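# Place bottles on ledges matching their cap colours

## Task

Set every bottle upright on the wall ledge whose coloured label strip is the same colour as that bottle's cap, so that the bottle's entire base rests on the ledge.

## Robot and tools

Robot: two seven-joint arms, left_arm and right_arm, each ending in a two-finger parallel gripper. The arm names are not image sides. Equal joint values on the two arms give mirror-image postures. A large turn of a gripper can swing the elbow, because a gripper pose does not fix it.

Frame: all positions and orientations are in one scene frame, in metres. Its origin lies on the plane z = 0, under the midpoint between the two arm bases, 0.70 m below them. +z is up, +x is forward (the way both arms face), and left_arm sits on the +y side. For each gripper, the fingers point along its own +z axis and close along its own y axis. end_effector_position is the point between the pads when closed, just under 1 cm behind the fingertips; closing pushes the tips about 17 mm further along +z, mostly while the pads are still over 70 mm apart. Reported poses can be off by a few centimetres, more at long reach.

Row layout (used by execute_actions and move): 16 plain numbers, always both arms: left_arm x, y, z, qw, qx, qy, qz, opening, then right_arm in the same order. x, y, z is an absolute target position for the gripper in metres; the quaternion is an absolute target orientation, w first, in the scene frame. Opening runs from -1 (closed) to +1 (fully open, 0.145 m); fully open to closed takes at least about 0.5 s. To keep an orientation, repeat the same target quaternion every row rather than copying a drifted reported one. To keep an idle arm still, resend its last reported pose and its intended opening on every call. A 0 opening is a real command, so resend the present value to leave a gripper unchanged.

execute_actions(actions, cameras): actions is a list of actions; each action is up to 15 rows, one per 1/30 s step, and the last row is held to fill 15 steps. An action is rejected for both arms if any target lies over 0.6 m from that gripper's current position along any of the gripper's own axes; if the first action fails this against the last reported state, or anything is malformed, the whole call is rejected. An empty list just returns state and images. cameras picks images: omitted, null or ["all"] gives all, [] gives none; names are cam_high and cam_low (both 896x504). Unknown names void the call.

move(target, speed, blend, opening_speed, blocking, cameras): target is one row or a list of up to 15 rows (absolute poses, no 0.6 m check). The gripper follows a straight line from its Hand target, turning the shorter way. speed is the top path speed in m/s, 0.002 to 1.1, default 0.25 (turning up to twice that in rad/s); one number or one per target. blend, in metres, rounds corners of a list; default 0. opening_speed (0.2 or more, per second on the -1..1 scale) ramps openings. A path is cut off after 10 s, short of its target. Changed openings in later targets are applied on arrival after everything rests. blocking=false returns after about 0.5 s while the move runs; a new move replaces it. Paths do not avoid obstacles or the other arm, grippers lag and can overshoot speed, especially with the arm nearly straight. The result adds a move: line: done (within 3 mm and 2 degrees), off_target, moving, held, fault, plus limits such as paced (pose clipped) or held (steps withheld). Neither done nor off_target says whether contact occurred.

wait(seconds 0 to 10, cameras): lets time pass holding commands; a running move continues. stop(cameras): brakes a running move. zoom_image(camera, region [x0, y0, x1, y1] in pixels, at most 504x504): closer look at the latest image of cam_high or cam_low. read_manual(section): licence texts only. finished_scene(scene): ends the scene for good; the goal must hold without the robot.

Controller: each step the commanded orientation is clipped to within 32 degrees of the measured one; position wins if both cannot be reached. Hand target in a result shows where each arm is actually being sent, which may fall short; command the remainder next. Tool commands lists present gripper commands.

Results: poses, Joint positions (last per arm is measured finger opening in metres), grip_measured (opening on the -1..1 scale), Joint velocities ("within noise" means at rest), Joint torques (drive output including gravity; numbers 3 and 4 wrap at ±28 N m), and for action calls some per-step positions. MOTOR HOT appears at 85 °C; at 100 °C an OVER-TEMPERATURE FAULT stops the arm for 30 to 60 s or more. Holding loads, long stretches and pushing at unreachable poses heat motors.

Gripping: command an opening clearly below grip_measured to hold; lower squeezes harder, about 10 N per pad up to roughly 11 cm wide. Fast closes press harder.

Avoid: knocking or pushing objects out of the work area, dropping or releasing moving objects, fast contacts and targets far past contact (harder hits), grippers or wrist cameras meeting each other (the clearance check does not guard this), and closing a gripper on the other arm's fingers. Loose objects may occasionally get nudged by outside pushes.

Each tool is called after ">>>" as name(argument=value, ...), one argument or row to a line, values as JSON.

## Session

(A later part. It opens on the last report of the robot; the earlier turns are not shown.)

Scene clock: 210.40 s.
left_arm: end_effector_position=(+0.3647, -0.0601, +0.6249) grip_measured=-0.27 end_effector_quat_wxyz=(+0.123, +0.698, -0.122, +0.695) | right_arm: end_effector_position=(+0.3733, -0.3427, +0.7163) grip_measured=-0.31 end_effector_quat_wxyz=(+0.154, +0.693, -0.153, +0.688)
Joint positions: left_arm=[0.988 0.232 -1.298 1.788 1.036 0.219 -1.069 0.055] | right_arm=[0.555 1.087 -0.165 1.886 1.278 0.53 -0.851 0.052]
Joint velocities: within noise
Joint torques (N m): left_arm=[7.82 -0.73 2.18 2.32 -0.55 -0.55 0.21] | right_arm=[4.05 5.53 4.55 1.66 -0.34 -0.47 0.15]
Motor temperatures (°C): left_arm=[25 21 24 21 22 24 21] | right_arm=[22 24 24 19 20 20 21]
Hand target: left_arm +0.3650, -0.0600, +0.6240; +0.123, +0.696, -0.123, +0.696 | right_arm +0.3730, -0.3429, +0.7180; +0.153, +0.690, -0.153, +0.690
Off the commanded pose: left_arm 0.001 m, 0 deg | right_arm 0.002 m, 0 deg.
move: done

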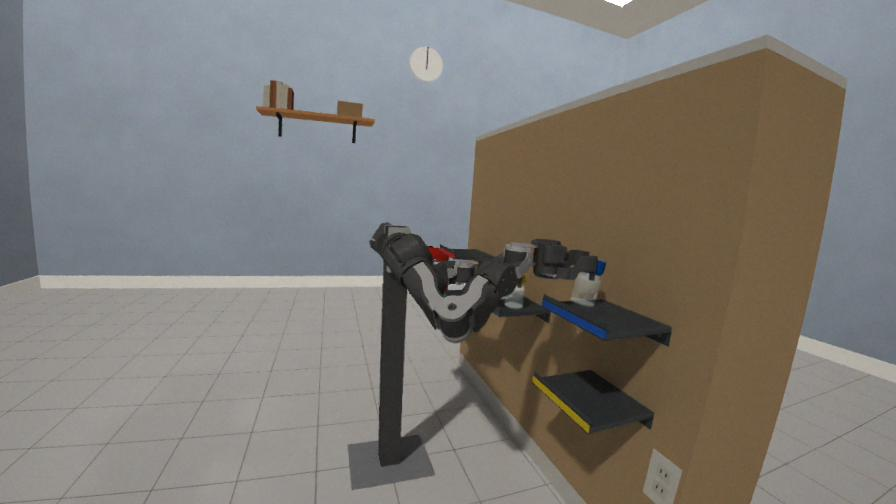

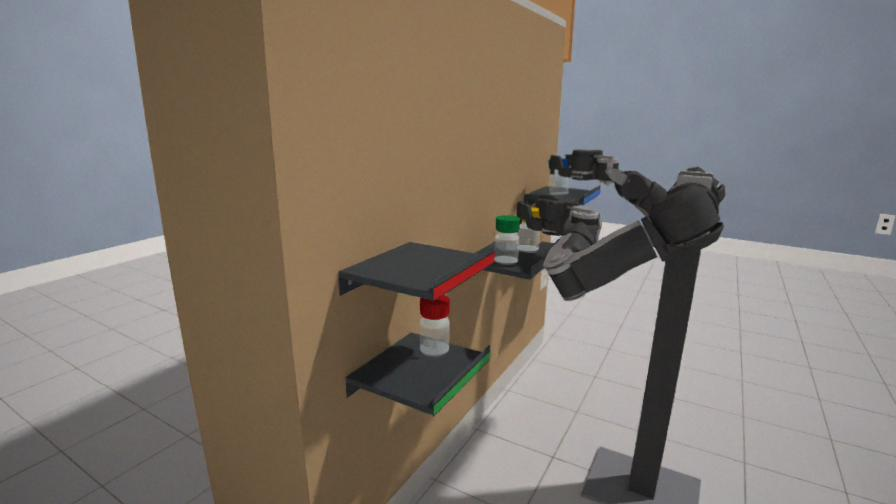

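>>> move(
  target=[
    [0.365,-0.06,0.617,0.1228,0.6964,-0.1228,0.6964,-1,0.373,-0.343,0.711,0.153,0.690,-0.153,0.690,-1],
  ],
  speed=0.02,
  cameras=[],
)

Scene clock: 216.37 s.
left_arm: end_effector_position=(+0.3650, -0.0597, +0.6218) grip_measured=-0.27 end_effector_quat_wxyz=(+0.124, +0.693, -0.120, +0.700) | right_arm: end_effector_position=(+0.3723, -0.3430, +0.7155) grip_measured=-0.31 end_effector_quat_wxyz=(+0.155, +0.684, -0.154, +0.696)
Joint positions: left_arm=[0.984 0.236 -1.316 1.779 1.017 0.187 -1.066 0.055] | right_arm=[0.527 1.098 -0.164 1.892 1.263 0.481 -0.846 0.052]
Joint velocities: within noise
Joint torques (N m): left_arm=[6.92 -0.65 1.73 2 -0.32 -0.43 0.26] | right_arm=[3.13 5.18 3.64 0.96 -0.04 -0.12 0.09]
Motor temperatures (°C): left_arm=[25 21 24 21 22 24 21] | right_arm=[22 24 24 19 20 20 21]
Hand target: left_arm +0.3650, -0.0600, +0.6170; +0.123, +0.696, -0.123, +0.696 | right_arm +0.3730, -0.3430, +0.7109; +0.153, +0.690, -0.153, +0.690
Off the commanded pose: left_arm 0.005 m, 1 deg | right_arm 0.005 m, 1 deg.
move: off_target (left_arm, right_arm)
No camera images: "cameras" was empty.

>>> move(
  target=[
    [0.365,-0.06,0.619,0.1228,0.6964,-0.1228,0.6964,-1,0.373,-0.343,0.705,0.153,0.690,-0.153,0.690,-1],
  ],
  speed=0.02,
)

>>> zoom_image(
  camera="cam_high",
  region=[480, 220, 640, 340],
)

>>> zoom_image(
  camera="cam_low",
  region=[480, 130, 620, 270],
)

Scene clock: 225.67 s.
left_arm: end_effector_position=(+0.3650, -0.0597, +0.6217) grip_measured=-0.27 end_effector_quat_wxyz=(+0.124, +0.693, -0.120, +0.700) | right_arm: end_effector_position=(+0.3714, -0.3434, +0.7145) grip_measured=-0.31 end_effector_quat_wxyz=(+0.155, +0.677, -0.155, +0.703)
Joint positions: left_arm=[0.984 0.236 -1.316 1.779 1.017 0.187 -1.066 0.055] | right_arm=[0.502 1.106 -0.163 1.897 1.249 0.443 -0.842 0.052]
Joint velocities: within noise
Joint torques (N m): left_arm=[7.9 -0.8 2.4 2.66 -0.17 -0.22 0.19] | right_arm=[2.39 4.84 2.73 0.55 0.23 0.15 0.05]
Motor temperatures (°C): left_arm=[25 21 24 21 22 24 21] | right_arm=[22 24 24 19 20 20 21]
Hand target: left_arm +0.3650, -0.0600, +0.6190; +0.123, +0.696, -0.123, +0.696 | right_arm +0.3729, -0.3430, +0.7051; +0.153, +0.690, -0.153, +0.690
Off the commanded pose: left_arm 0.003 m, 1 deg | right_arm 0.010 m, 2 deg.
move: off_target (right_arm)

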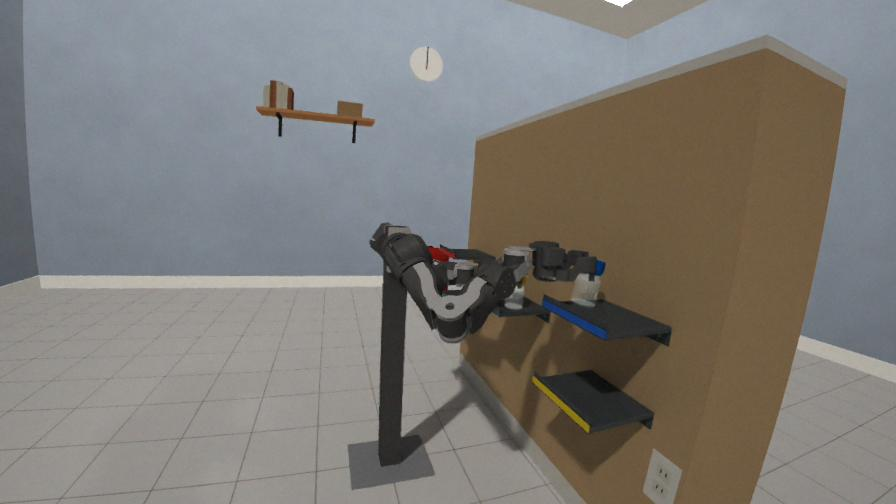

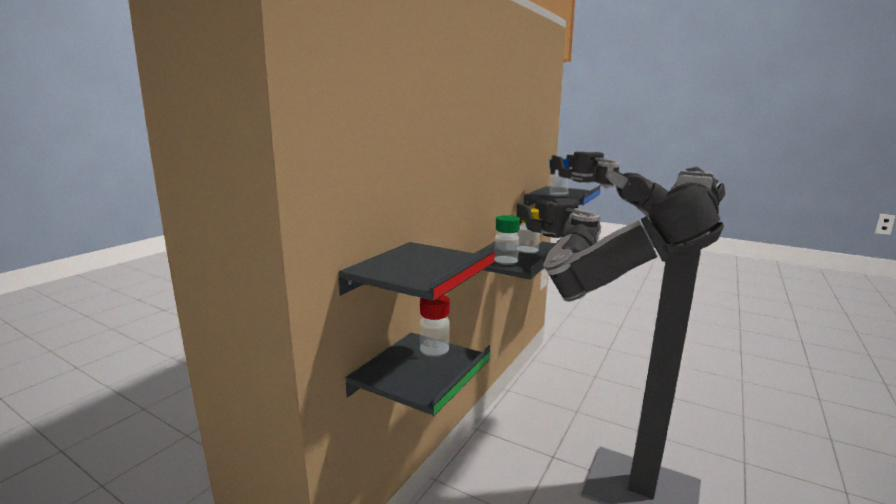

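Scaled by 3.150 from the camera's 896x504 image, which has a finer 1280x720 frame.

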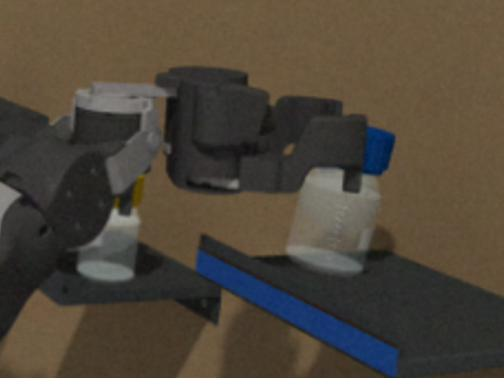

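Scaled by 3.600 from the camera's 896x504 image, which has a finer 1280x720 frame.

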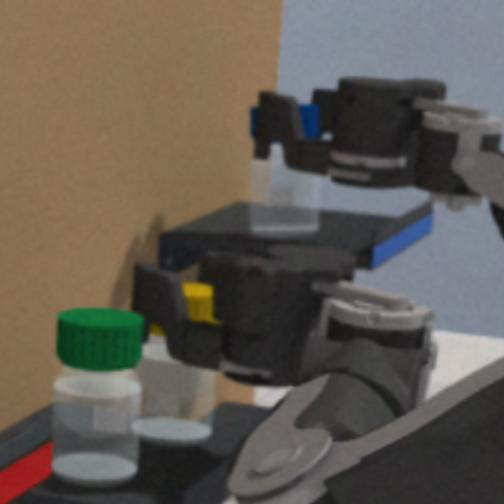

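>>> move(
  target=[
    [0.365,-0.06,0.621,0.1228,0.6964,-0.1228,0.6964,-1,0.372,-0.343,0.711,0.153,0.690,-0.153,0.690,-1],
    [0.365,-0.06,0.621,0.1228,0.6964,-0.1228,0.6964,0.1,0.372,-0.343,0.711,0.153,0.690,-0.153,0.690,0.2],
  ],
  speed=0.03,
  opening_speed=0.6,
)

>>> zoom_image(
  camera="cam_high",
  region=[480, 220, 640, 340],
)

>>> zoom_image(
  camera="cam_low",
  region=[480, 130, 620, 270],
)

Scene clock: 243.77 s.
left_arm: end_effector_position=(+0.3652, -0.0600, +0.6213) grip_measured=+0.10 end_effector_quat_wxyz=(+0.123, +0.696, -0.121, +0.697) | right_arm: end_effector_position=(+0.3719, -0.3426, +0.7132) grip_measured=+0.20 end_effector_quat_wxyz=(+0.152, +0.688, -0.152, +0.694)
Joint positions: left_arm=[0.988 0.236 -1.316 1.779 1.027 0.193 -1.067 0.083] | right_arm=[0.517 1.109 -0.163 1.895 1.277 0.476 -0.843 0.09]
Joint velocities: within noise
Joint torques (N m): left_arm=[8.4 -0.91 2.77 3.29 -0.28 -0.28 0.11] | right_arm=[4.13 4.92 3.44 1.32 -0.23 -0.18 -0.13]
Motor temperatures (°C): left_arm=[26 21 24 21 22 24 21] | right_arm=[21 24 24 19 20 20 21]
Hand target: left_arm +0.3650, -0.0600, +0.6211; +0.123, +0.696, -0.123, +0.696 | right_arm +0.3720, -0.3431, +0.7110; +0.153, +0.690, -0.153, +0.690
Off the commanded pose: left_arm 0.000 m, 0 deg | right_arm 0.002 m, 1 deg.
move: done; target 2's new opening was sent with right_arm's hand 0.004 m and 1 deg from that target

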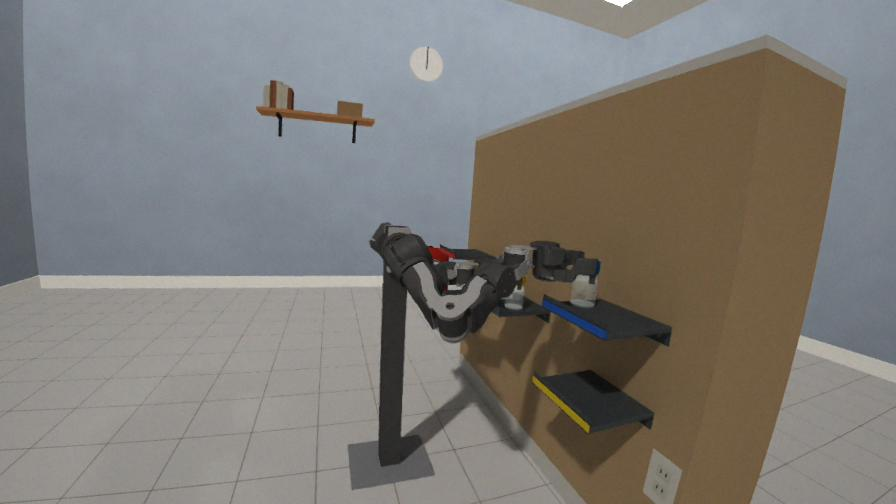

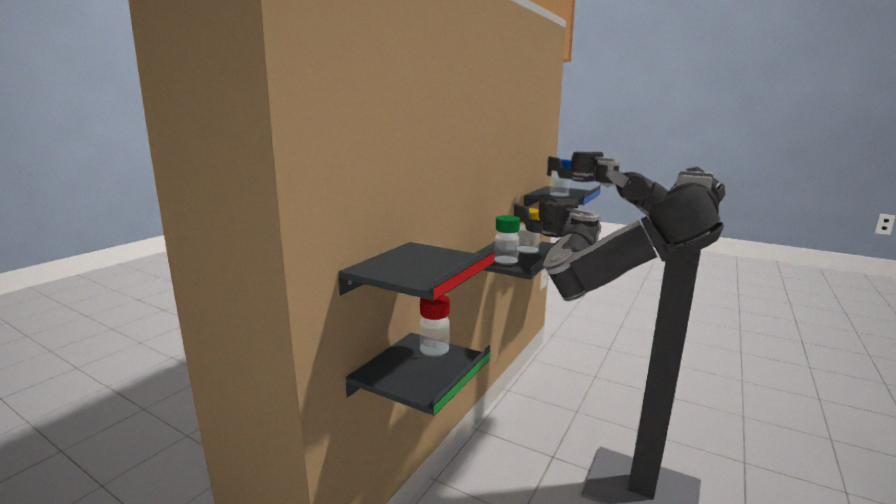

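Scaled by 3.150 from the camera's 896x504 image, which has a finer 1280x720 frame.

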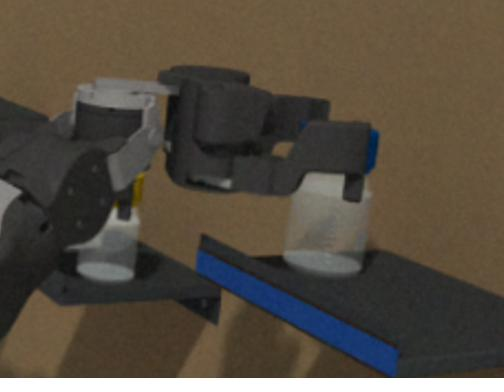

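Scaled by 3.600 from the camera's 896x504 image, which has a finer 1280x720 frame.

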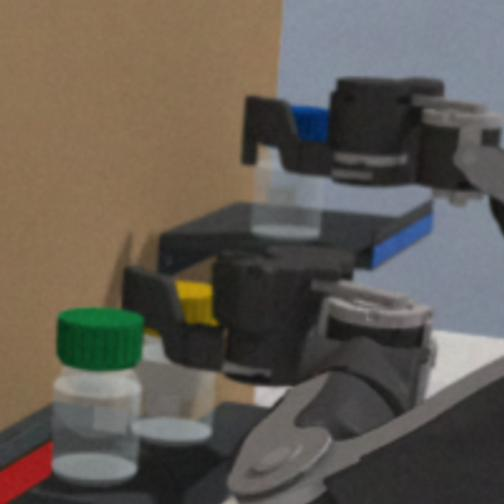

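>>> move(
  target=[
    [0.29,-0.033,0.632,0.1228,0.6964,-0.1228,0.6964,0.1,0.285,-0.302,0.725,0.153,0.690,-0.153,0.690,0.3],
    [0.31,0.0,0.74,0.0616,0.7044,-0.0616,0.7044,0.3,0.30,-0.28,0.74,0.1228,0.6964,-0.1228,0.6964,0.3],
    [0.30,0.22,0.77,-0.0923,0.7010,0.0923,0.7010,0.5,0.31,-0.25,0.74,0.0616,0.7044,-0.0616,0.7044,0.3],
  ],
  speed=[0.12,0.15,0.2],
  opening_speed=2,
)

>>> zoom_image(
  camera="cam_high",
  region=[440, 220, 640, 340],
)

>>> zoom_image(
  camera="cam_low",
  region=[440, 130, 640, 290],
)

Scene clock: 264.63 s.
left_arm: end_effector_position=(+0.2998, +0.2204, +0.7708) grip_measured=+0.50 end_effector_quat_wxyz=(-0.098, +0.658, +0.092, +0.741) | right_arm: end_effector_position=(+0.3092, -0.2518, +0.7414) grip_measured=+0.30 end_effector_quat_wxyz=(+0.064, +0.702, -0.065, +0.707)
Joint positions: left_arm=[0.793 0.87 -0.234 2.413 1.584 0.782 -1.44 0.112] | right_arm=[0.425 0.993 0.126 2.344 1.559 0.783 -1.041 0.098]
Joint velocities: within noise
Joint torques (N m): left_arm=[4.5 2.68 1.89 0.13 -0.2 -0.11 0.22] | right_arm=[3.63 3.49 1.39 0.51 -0.24 -0.1 0.14]
Motor temperatures (°C): left_arm=[26 21 24 21 22 24 21] | right_arm=[22 24 24 19 20 20 21]
Hand target: left_arm +0.3002, +0.2200, +0.7698; -0.097, +0.660, +0.090, +0.739 | right_arm +0.3100, -0.2500, +0.7399; +0.062, +0.704, -0.062, +0.705
Off the commanded pose: left_arm 0.001 m, 7 deg | right_arm 0.002 m, 1 deg.
joint sent to its limit (left arm) — joint 5 (forearm roll), upper limit; joint 6 (wrist pitch), upper limit. The joint targets are off in orientation, not in position.
joint sent to its limit (right arm) — joint 5 (forearm roll), upper limit; joint 6 (wrist pitch), upper limit. The joint targets still meet the commanded pose.
move: off_target (left_arm); target 2's new opening was sent with left_arm's hand 0.002 m and 3 deg from that target; target 3's new opening was sent with left_arm's hand 0.001 m and 7 deg from that target

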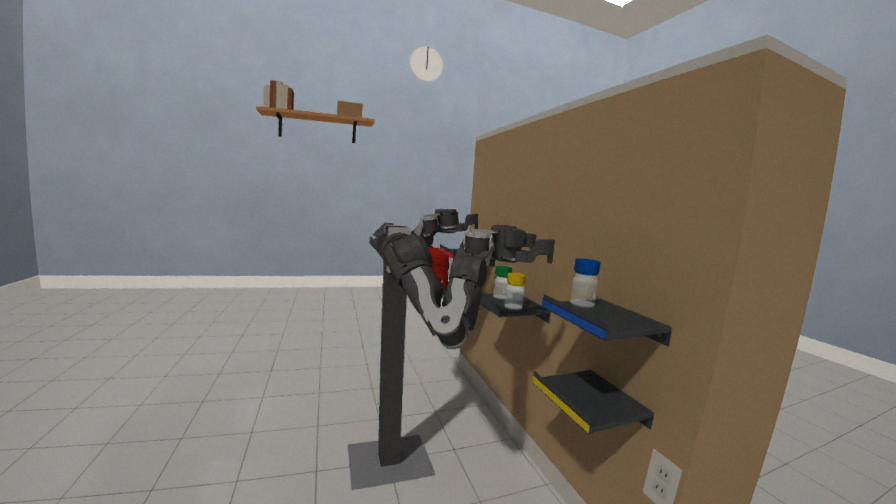

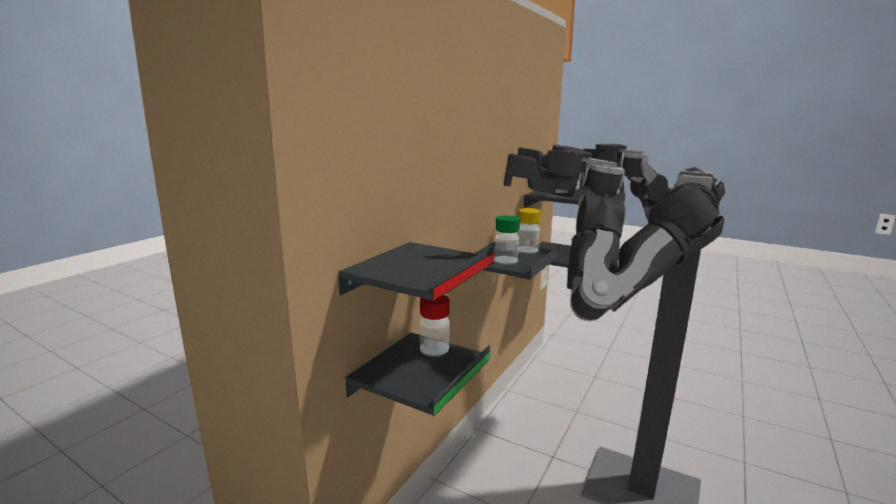

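Scaled by 2.520 from the camera's 896x504 image, which has a finer 1280x720 frame.

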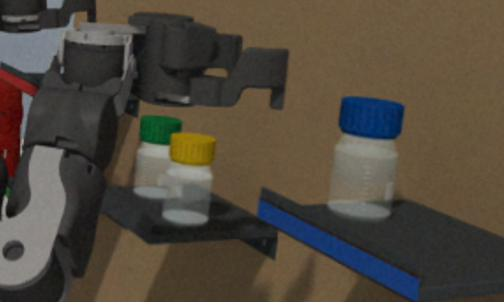

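Scaled by 2.520 from the camera's 896x504 image, which has a finer 1280x720 frame.

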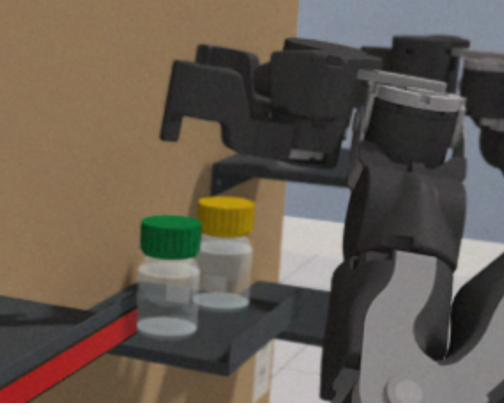

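>>> move(
  target=[
    [0.24,0.345,0.75,-0.2418,0.6645,0.2418,0.6645,0.5,0.30,-0.12,0.72,0.1228,0.6964,-0.1228,0.6964,0.25],
    [0.235,0.35,0.53,-0.2418,0.6645,0.2418,0.6645,0.5,0.30,-0.082,0.66,-0.1228,0.6964,0.1228,0.6964,0.25],
  ],
  speed=0.15,
)

>>> zoom_image(
  camera="cam_high",
  region=[440, 220, 580, 340],
)

>>> zoom_image(
  camera="cam_low",
  region=[440, 170, 620, 290],
)

Scene clock: 303.87 s.
left_arm: end_effector_position=(+0.2346, +0.3505, +0.5312) grip_measured=+0.50 end_effector_quat_wxyz=(-0.243, +0.663, +0.244, +0.665) | right_arm: end_effector_position=(+0.2999, -0.0823, +0.6599) grip_measured=+0.25 end_effector_quat_wxyz=(-0.121, +0.697, +0.123, +0.696)
Joint positions: left_arm=[-0.626 0.719 0.122 2.09 0.652 -0.149 -0.955 0.112] | right_arm=[0.592 0.91 -0.77 2.432 1.161 0.36 -0.866 0.094]
Joint velocities: within noise
Joint torques (N m): left_arm=[1.33 3.86 1.14 3.66 -0.33 -0.49 0.2] | right_arm=[3.42 2.2 2.81 1.7 -0.39 -0.38 0.18]
Motor temperatures (°C): left_arm=[24 22 24 21 22 23 21] | right_arm=[22 24 23 19 20 19 21]
Hand target: left_arm +0.2350, +0.3500, +0.5300; -0.242, +0.664, +0.242, +0.664 | right_arm +0.2999, -0.0819, +0.6600; -0.123, +0.696, +0.123, +0.696
Off the commanded pose: left_arm 0.001 m, 0 deg | right_arm 0.000 m, 0 deg.
move: done

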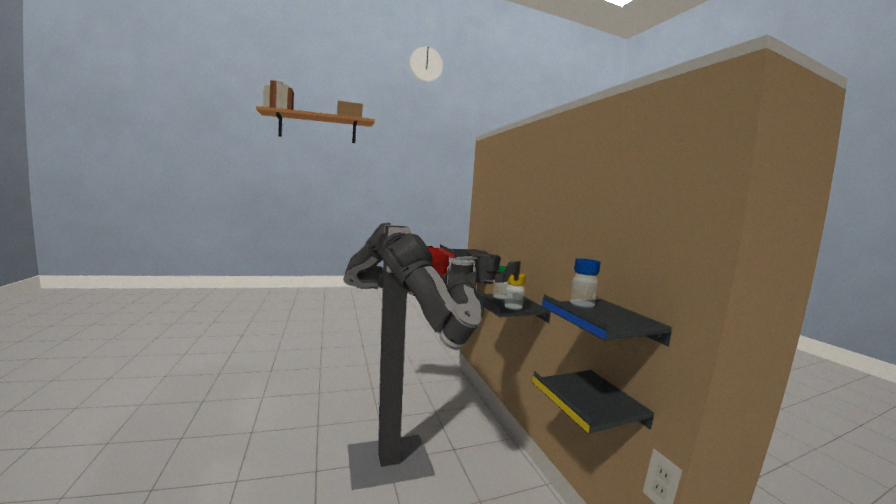

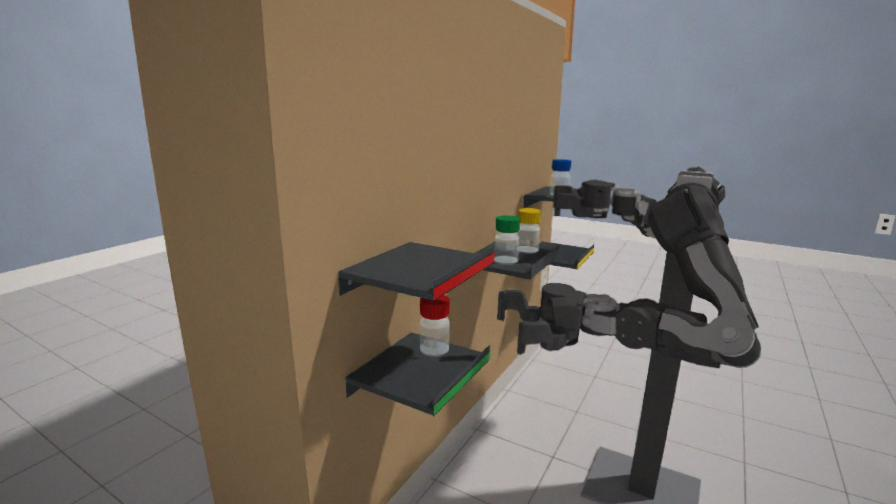

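Scaled by 3.600 from the camera's 896x504 image, which has a finer 1280x720 frame.

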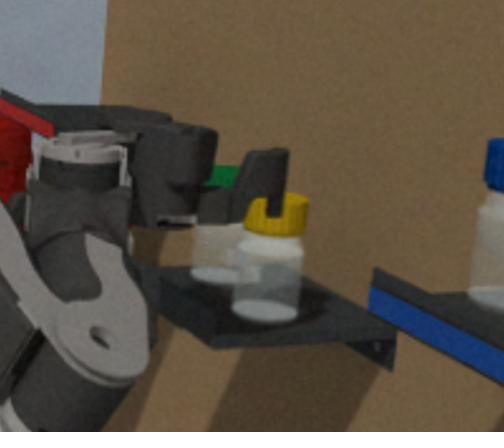

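Scaled by 2.800 from the camera's 896x504 image, which has a finer 1280x720 frame.

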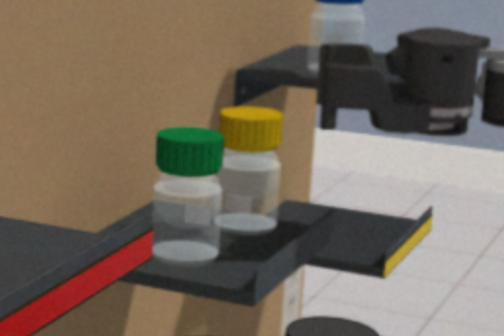

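>>> move(
  target=[
    [0.30,0.300,0.527,-0.153,0.690,0.153,0.690,0.5,0.325,-0.073,0.637,-0.1228,0.6964,0.1228,0.6964,0.25],
    [0.345,0.321,0.527,-0.153,0.690,0.153,0.690,0.5,0.345,-0.066,0.626,-0.1228,0.6964,0.1228,0.6964,0.25],
  ],
  speed=0.08,
)

>>> zoom_image(
  camera="cam_high",
  region=[440, 220, 580, 340],
)

>>> zoom_image(
  camera="cam_low",
  region=[400, 170, 580, 390],
)

Scene clock: 320.13 s.
left_arm: end_effector_position=(+0.3450, +0.3217, +0.5304) grip_measured=+0.50 end_effector_quat_wxyz=(-0.154, +0.686, +0.155, +0.694) | right_arm: end_effector_position=(+0.3455, -0.0675, +0.6265) grip_measured=+0.25 end_effector_quat_wxyz=(-0.120, +0.697, +0.121, +0.697)
Joint positions: left_arm=[-0.065 0.796 -0.198 1.764 0.755 -0.077 -0.717 0.112] | right_arm=[0.594 0.742 -0.845 2.156 0.975 0.304 -0.717 0.094]
Joint velocities: within noise
Joint torques (N m): left_arm=[4.21 4.76 1.48 3.21 -0.15 -0.44 0.23] | right_arm=[4.47 1.04 2.54 2.4 -0.3 -0.41 0.16]
Motor temperatures (°C): left_arm=[23 22 23 21 22 24 21] | right_arm=[22 23 23 19 20 20 21]
Hand target: left_arm +0.3449, +0.3210, +0.5269; -0.153, +0.690, +0.153, +0.690 | right_arm +0.3450, -0.0661, +0.6260; -0.123, +0.696, +0.123, +0.696
Off the commanded pose: left_arm 0.003 m, 1 deg | right_arm 0.002 m, 0 deg.
move: done

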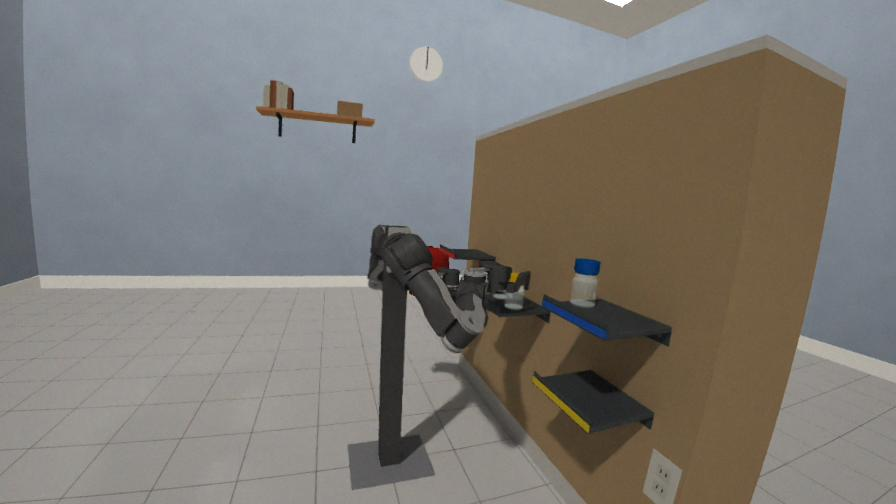

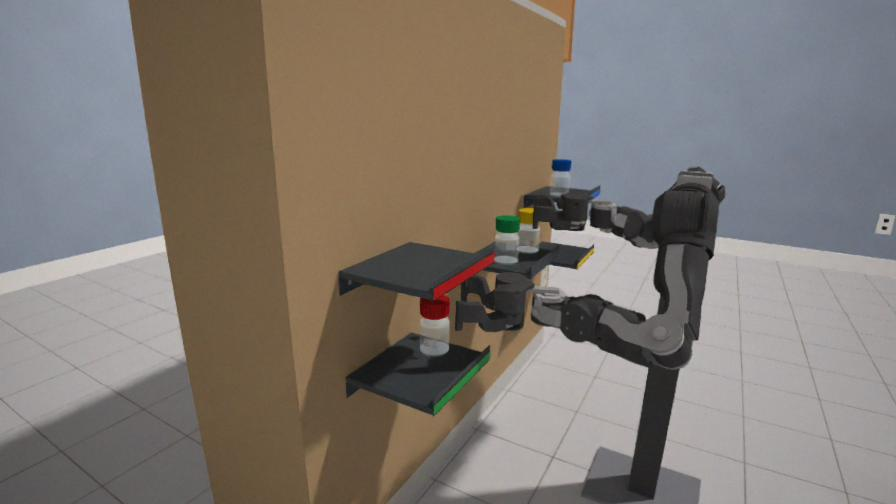

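Scaled by 3.600 from the camera's 896x504 image, which has a finer 1280x720 frame.

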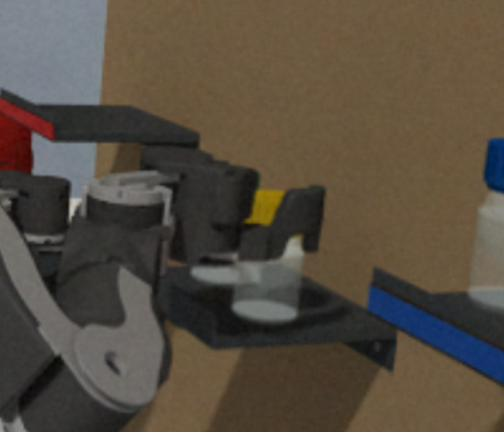

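Scaled by 2.291 from the camera's 896x504 image, which has a finer 1280x720 frame.

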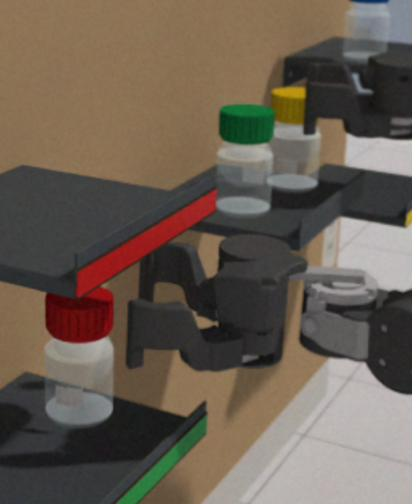

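>>> move(
  target=[
    [0.389,0.342,0.525,-0.153,0.690,0.153,0.690,0.5,0.360,-0.061,0.624,-0.1228,0.6964,0.1228,0.6964,0.25],
    [0.389,0.342,0.525,-0.153,0.690,0.153,0.690,-0.6,0.360,-0.061,0.624,-0.1228,0.6964,0.1228,0.6964,-0.6],
  ],
  speed=0.08,
  opening_speed=1.2,
)

>>> zoom_image(
  camera="cam_high",
  region=[440, 220, 580, 340],
)

>>> zoom_image(
  camera="cam_low",
  region=[400, 170, 580, 390],
)

Scene clock: 344.67 s.
left_arm: end_effector_position=(+0.3890, +0.3433, +0.5285) grip_measured=-0.28 end_effector_quat_wxyz=(-0.155, +0.687, +0.154, +0.693) | right_arm: end_effector_position=(+0.3603, -0.0624, +0.6256) grip_measured=-0.27 end_effector_quat_wxyz=(-0.122, +0.695, +0.119, +0.698)
Joint positions: left_arm=[0.181 0.772 -0.284 1.505 0.786 -0.074 -0.596 0.055] | right_arm=[0.628 0.688 -0.848 2.076 0.96 0.304 -0.682 0.055]
Joint velocities: within noise
Joint torques (N m): left_arm=[5.89 4.26 1.62 3.19 -0.13 -0.58 0.2] | right_arm=[4.95 1.02 2.29 2.37 -0.32 -0.3 0.14]
Motor temperatures (°C): left_arm=[24 23 23 22 22 24 21] | right_arm=[22 23 23 19 20 20 21]
Hand target: left_arm +0.3890, +0.3419, +0.5250; -0.153, +0.690, +0.153, +0.690 | right_arm +0.3600, -0.0610, +0.6241; -0.123, +0.696, +0.123, +0.696
Off the commanded pose: left_arm 0.004 m, 1 deg | right_arm 0.002 m, 0 deg.
move: off_target (left_arm); target 2's new opening was sent with left_arm's hand 0.004 m and 1 deg from that target

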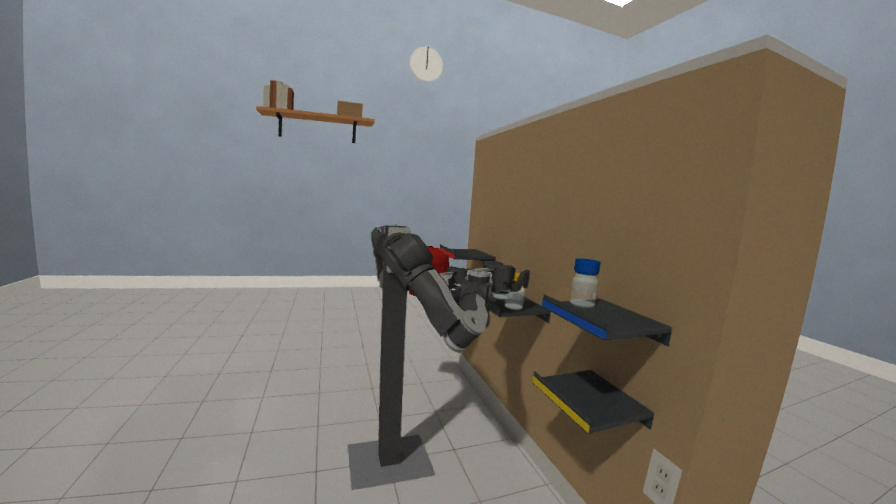

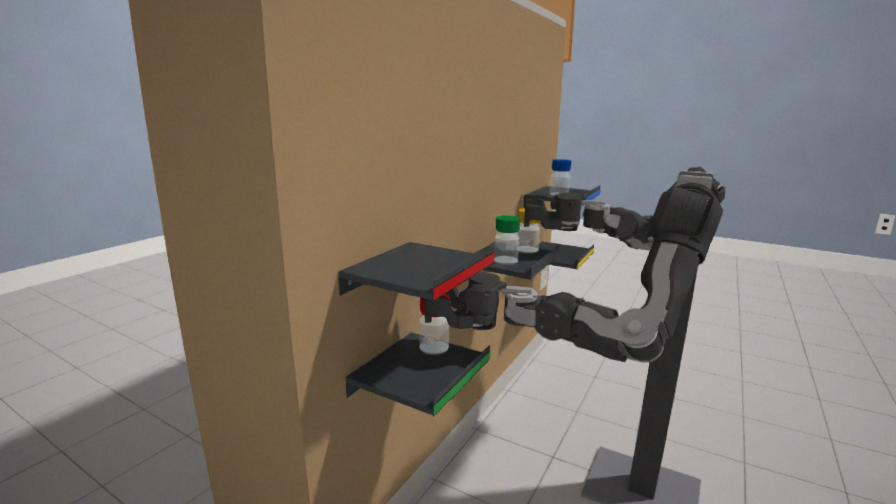

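Scaled by 3.600 from the camera's 896x504 image, which has a finer 1280x720 frame.

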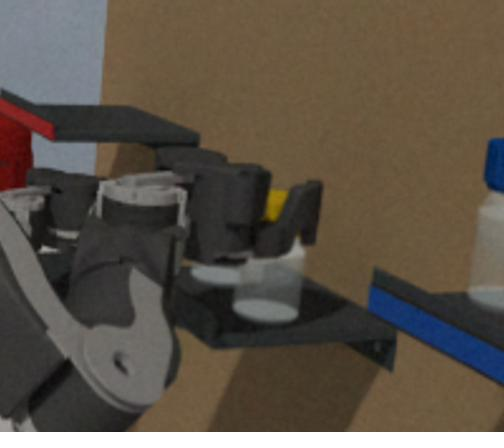

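Scaled by 2.291 from the camera's 896x504 image, which has a finer 1280x720 frame.

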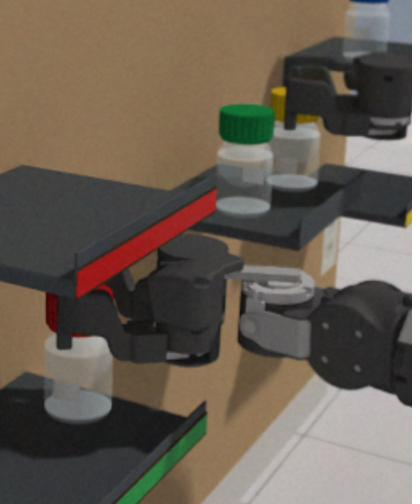

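>>> move(
  target=[
    [0.388,0.341,0.551,-0.153,0.690,0.153,0.690,-1,0.357,-0.063,0.70,-0.1228,0.6964,0.1228,0.6964,-1],
    [0.275,0.290,0.555,-0.183,0.683,0.183,0.683,-1,0.325,-0.09,0.77,-0.0616,0.7044,0.0616,0.7044,-1],
  ],
  speed=0.1,
)

>>> zoom_image(
  camera="cam_high",
  region=[420, 200, 580, 340],
)

>>> zoom_image(
  camera="cam_low",
  region=[420, 130, 640, 390],
)

Scene clock: 361.43 s.
left_arm: end_effector_position=(+0.2751, +0.2891, +0.5515) grip_measured=-0.28 end_effector_quat_wxyz=(-0.182, +0.689, +0.180, +0.678) | right_arm: end_effector_position=(+0.3254, -0.0886, +0.7679) grip_measured=-0.27 end_effector_quat_wxyz=(-0.065, +0.679, +0.061, +0.728)
Joint positions: left_arm=[-0.381 0.787 -0.113 2.174 0.666 0.02 -1.003 0.055] | right_arm=[1.041 0.549 -0.582 2.295 1.559 0.785 -1.303 0.055]
Joint velocities: within noise
Joint torques (N m): left_arm=[2.89 3.26 2.36 5.08 -0.55 -0.61 -0.06] | right_arm=[5.58 0.17 3.51 0.51 -0.29 -0.04 -0.19]
Motor temperatures (°C): left_arm=[24 23 23 22 22 24 21] | right_arm=[23 23 23 19 20 20 21]
Hand target: left_arm +0.2750, +0.2899, +0.5550; -0.183, +0.683, +0.183, +0.683 | right_arm +0.3251, -0.0899, +0.7697; -0.064, +0.678, +0.059, +0.730
Off the commanded pose: left_arm 0.004 m, 1 deg | right_arm 0.003 m, 4 deg.
joint sent to its limit (right arm) — joint 5 (forearm roll), upper limit; joint 6 (wrist pitch), upper limit. The joint targets are off in orientation, not in position.
move: off_target (left_arm, right_arm)

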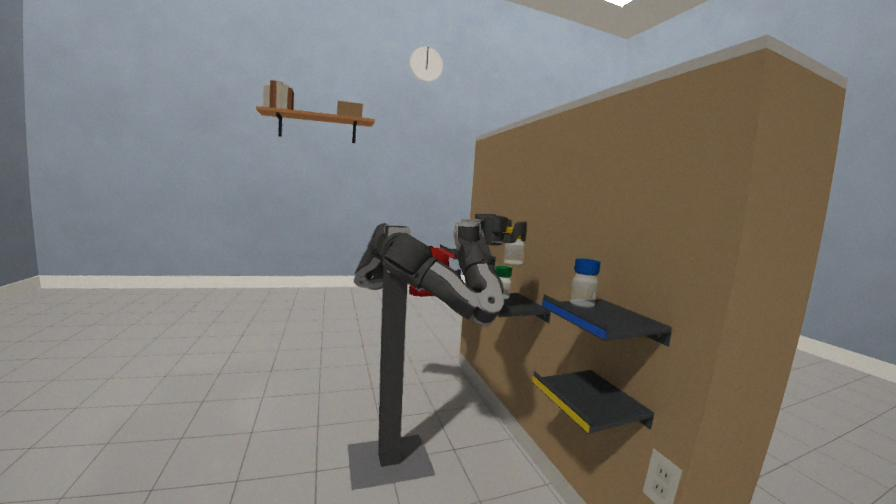

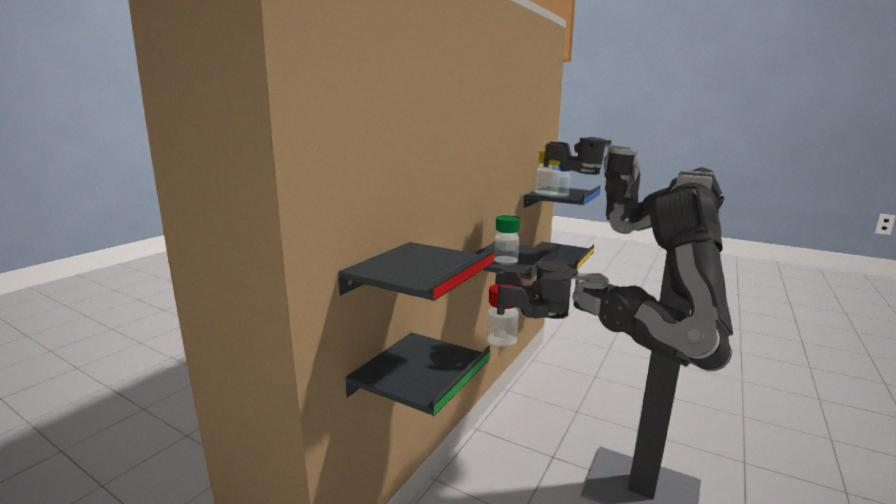

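Scaled by 3.150 from the camera's 896x504 image, which has a finer 1280x720 frame.

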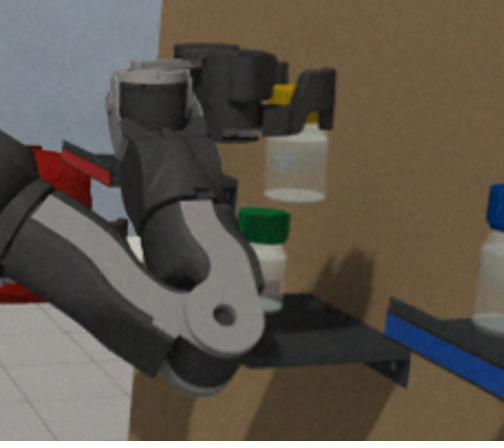

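Scaled by 1.938 from the camera's 896x504 image, which has a finer 1280x720 frame.

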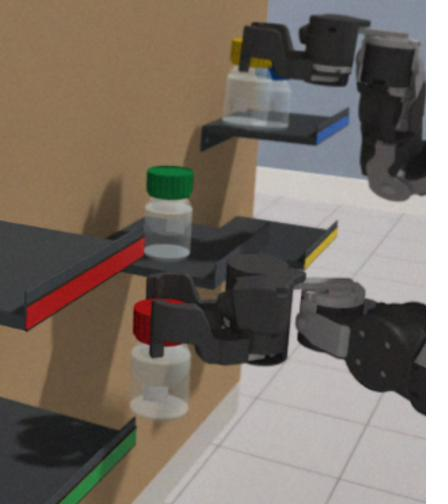

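>>> move(
  target=[
    [0.228,0.335,0.558,-0.2418,0.6645,0.2418,0.6645,-1,0.315,-0.20,0.785,0.0616,0.7044,-0.0616,0.7044,-1],
    [0.224,0.352,0.66,-0.2418,0.6645,0.2418,0.6645,-1,0.225,-0.345,0.785,0.2418,0.6645,-0.2418,0.6645,-1],
    [0.225,0.352,0.765,-0.2418,0.6645,0.2418,0.6645,-1,0.222,-0.352,0.66,0.2418,0.6645,-0.2418,0.6645,-1],
  ],
  speed=0.12,
  blend=0.02,
)

>>> zoom_image(
  camera="cam_high",
  region=[440, 200, 640, 400],
)

>>> zoom_image(
  camera="cam_low",
  region=[420, 130, 640, 390],
)

Scene clock: 382.13 s.
left_arm: end_effector_position=(+0.2268, +0.3536, +0.7654) grip_measured=-0.28 end_effector_quat_wxyz=(-0.228, +0.644, +0.184, +0.707) | right_arm: end_effector_position=(+0.2230, -0.3547, +0.6580) grip_measured=-0.27 end_effector_quat_wxyz=(+0.247, +0.628, -0.217, +0.705)
Joint positions: left_arm=[-0.327 1.056 1.05 2.43 1.584 0.782 -1.06 0.055] | right_arm=[-0.678 0.724 0.656 2.438 0.895 0.262 -0.866 0.055]
Joint velocities: within noise
Joint torques (N m): left_arm=[2.68 5.24 1.13 0.47 -0.16 -0.33 -0.08] | right_arm=[0.67 3.55 1.72 3 -0.63 -0.59 0.19]
Motor temperatures (°C): left_arm=[23 22 24 22 22 24 21] | right_arm=[23 23 23 19 20 20 21]
Hand target: left_arm +0.2265, +0.3535, +0.7652; -0.229, +0.644, +0.185, +0.706 | right_arm +0.2232, -0.3532, +0.6595; +0.245, +0.625, -0.215, +0.709
Off the commanded pose: left_arm 0.002 m, 9 deg | right_arm 0.004 m, 7 deg.
joint sent to its limit (left arm) — joint 4 (elbow), upper limit, where the elbow is as bent as it goes; joint 5 (forearm roll), upper limit; joint 6 (wrist pitch), upper limit. The joint targets are off in orientation, not in position.
joint sent to its limit (right arm) — joint 4 (elbow), upper limit, where the elbow is as bent as it goes. The joint targets are off in orientation, not in position.
move: off_target (left_arm, right_arm)

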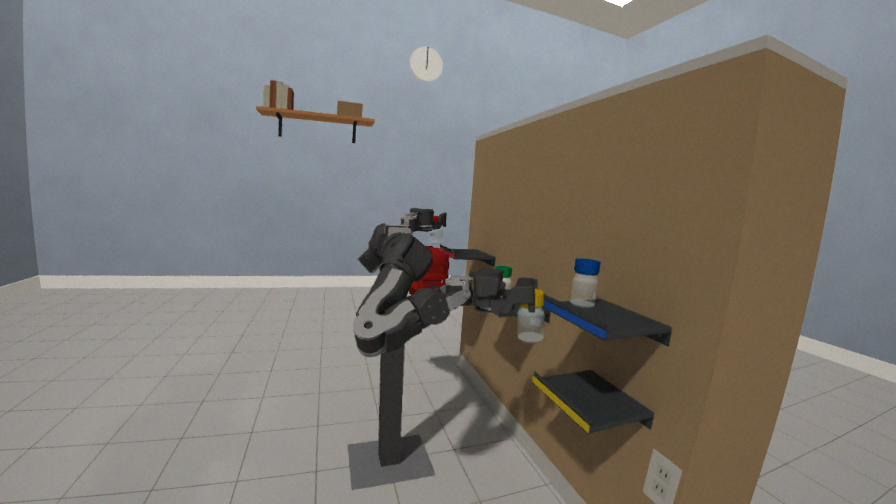

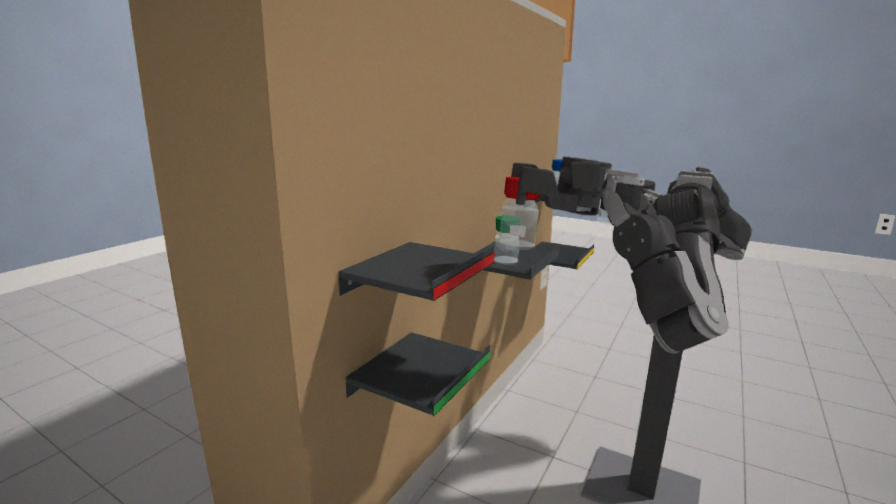

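Scaled by 2.520 from the camera's 896x504 image, which has a finer 1280x720 frame.

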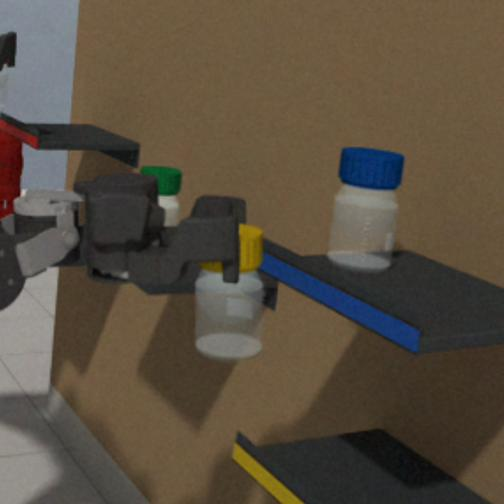

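Scaled by 1.938 from the camera's 896x504 image, which has a finer 1280x720 frame.

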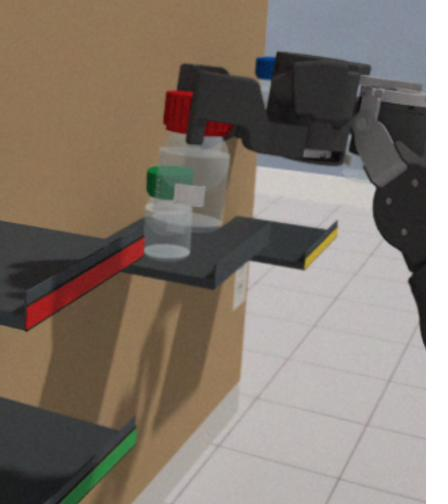

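>>> move(
  target=[
    [0.26,0.34,0.763,-0.2126,0.6744,0.2126,0.6744,-1,0.224,-0.350,0.553,0.2418,0.6645,-0.2418,0.6645,-1],
    [0.32,0.322,0.762,-0.183,0.683,0.183,0.683,-1,0.30,-0.328,0.553,0.183,0.683,-0.183,0.683,-1],
    [0.386,0.341,0.757,-0.153,0.690,0.153,0.690,-1,0.375,-0.347,0.552,0.153,0.690,-0.153,0.690,-1],
  ],
  speed=[0.1,0.1,0.08],
  blend=0.01,
)

>>> zoom_image(
  camera="cam_high",
  region=[440, 200, 640, 400],
)

>>> zoom_image(
  camera="cam_low",
  region=[340, 130, 640, 390],
)

Scene clock: 410.83 s.
left_arm: end_effector_position=(+0.3855, +0.3423, +0.7550) grip_measured=-0.28 end_effector_quat_wxyz=(-0.156, +0.694, +0.154, +0.686) | right_arm: end_effector_position=(+0.3744, -0.3485, +0.5511) grip_measured=-0.27 end_effector_quat_wxyz=(+0.155, +0.692, -0.156, +0.688)
Joint positions: left_arm=[0.844 1.033 -0.275 1.791 1.305 0.685 -0.871 0.055] | right_arm=[0.083 0.772 -0.112 1.646 0.781 0.064 -0.576 0.055]
Joint velocities: within noise
Joint torques (N m): left_arm=[8.06 3.15 2.22 1.73 -0.38 -0.7 0.22] | right_arm=[4.15 5.26 2.58 3.33 -0.32 -0.59 0.17]
Motor temperatures (°C): left_arm=[23 23 23 21 22 24 21] | right_arm=[21 23 23 20 21 20 21]
Hand target: left_arm +0.3860, +0.3410, +0.7569; -0.153, +0.690, +0.153, +0.690 | right_arm +0.3750, -0.3470, +0.5520; +0.153, +0.690, -0.153, +0.690
Off the commanded pose: left_arm 0.002 m, 1 deg | right_arm 0.002 m, 1 deg.
move: done

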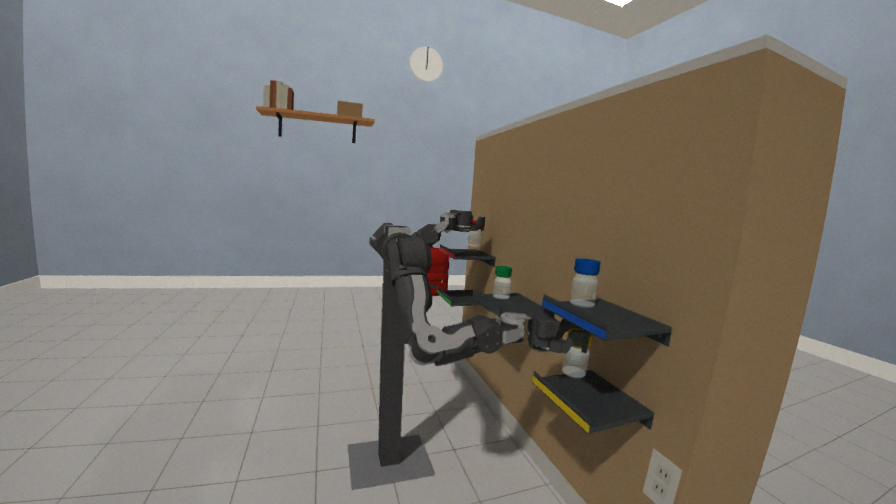

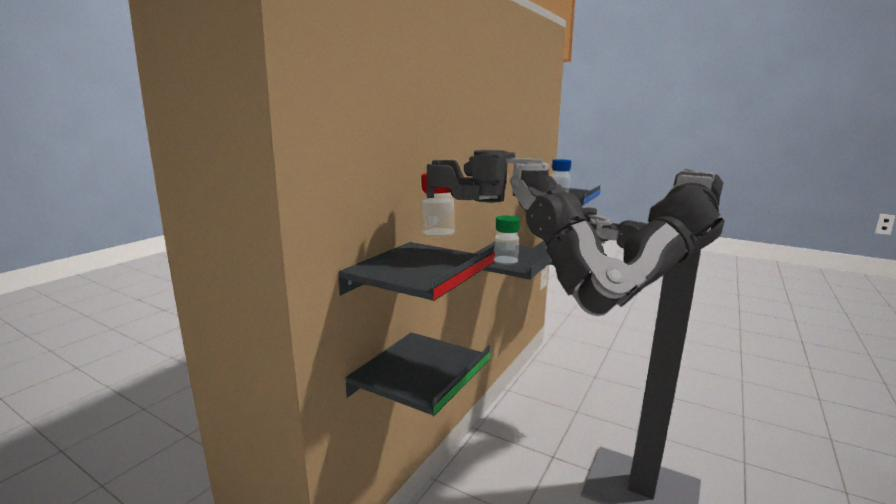

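Scaled by 2.520 from the camera's 896x504 image, which has a finer 1280x720 frame.

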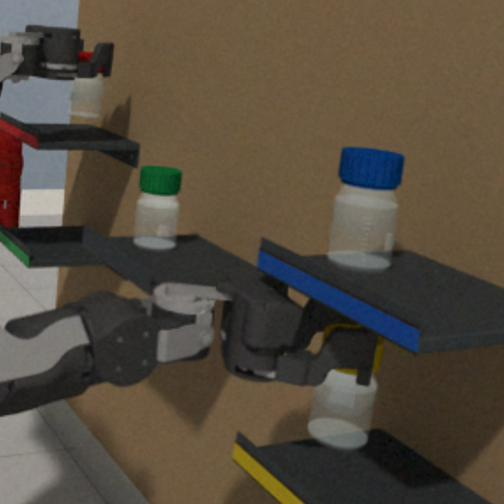

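Scaled by 1.680 from the camera's 896x504 image, which has a finer 1280x720 frame.

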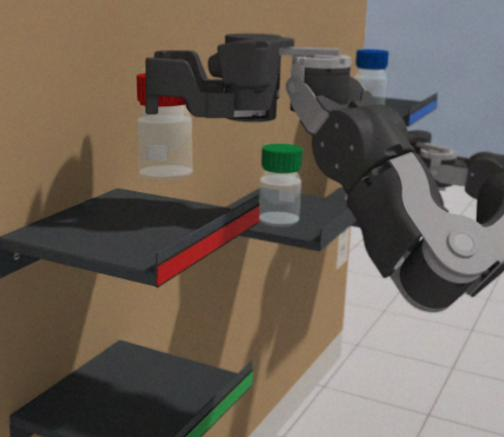

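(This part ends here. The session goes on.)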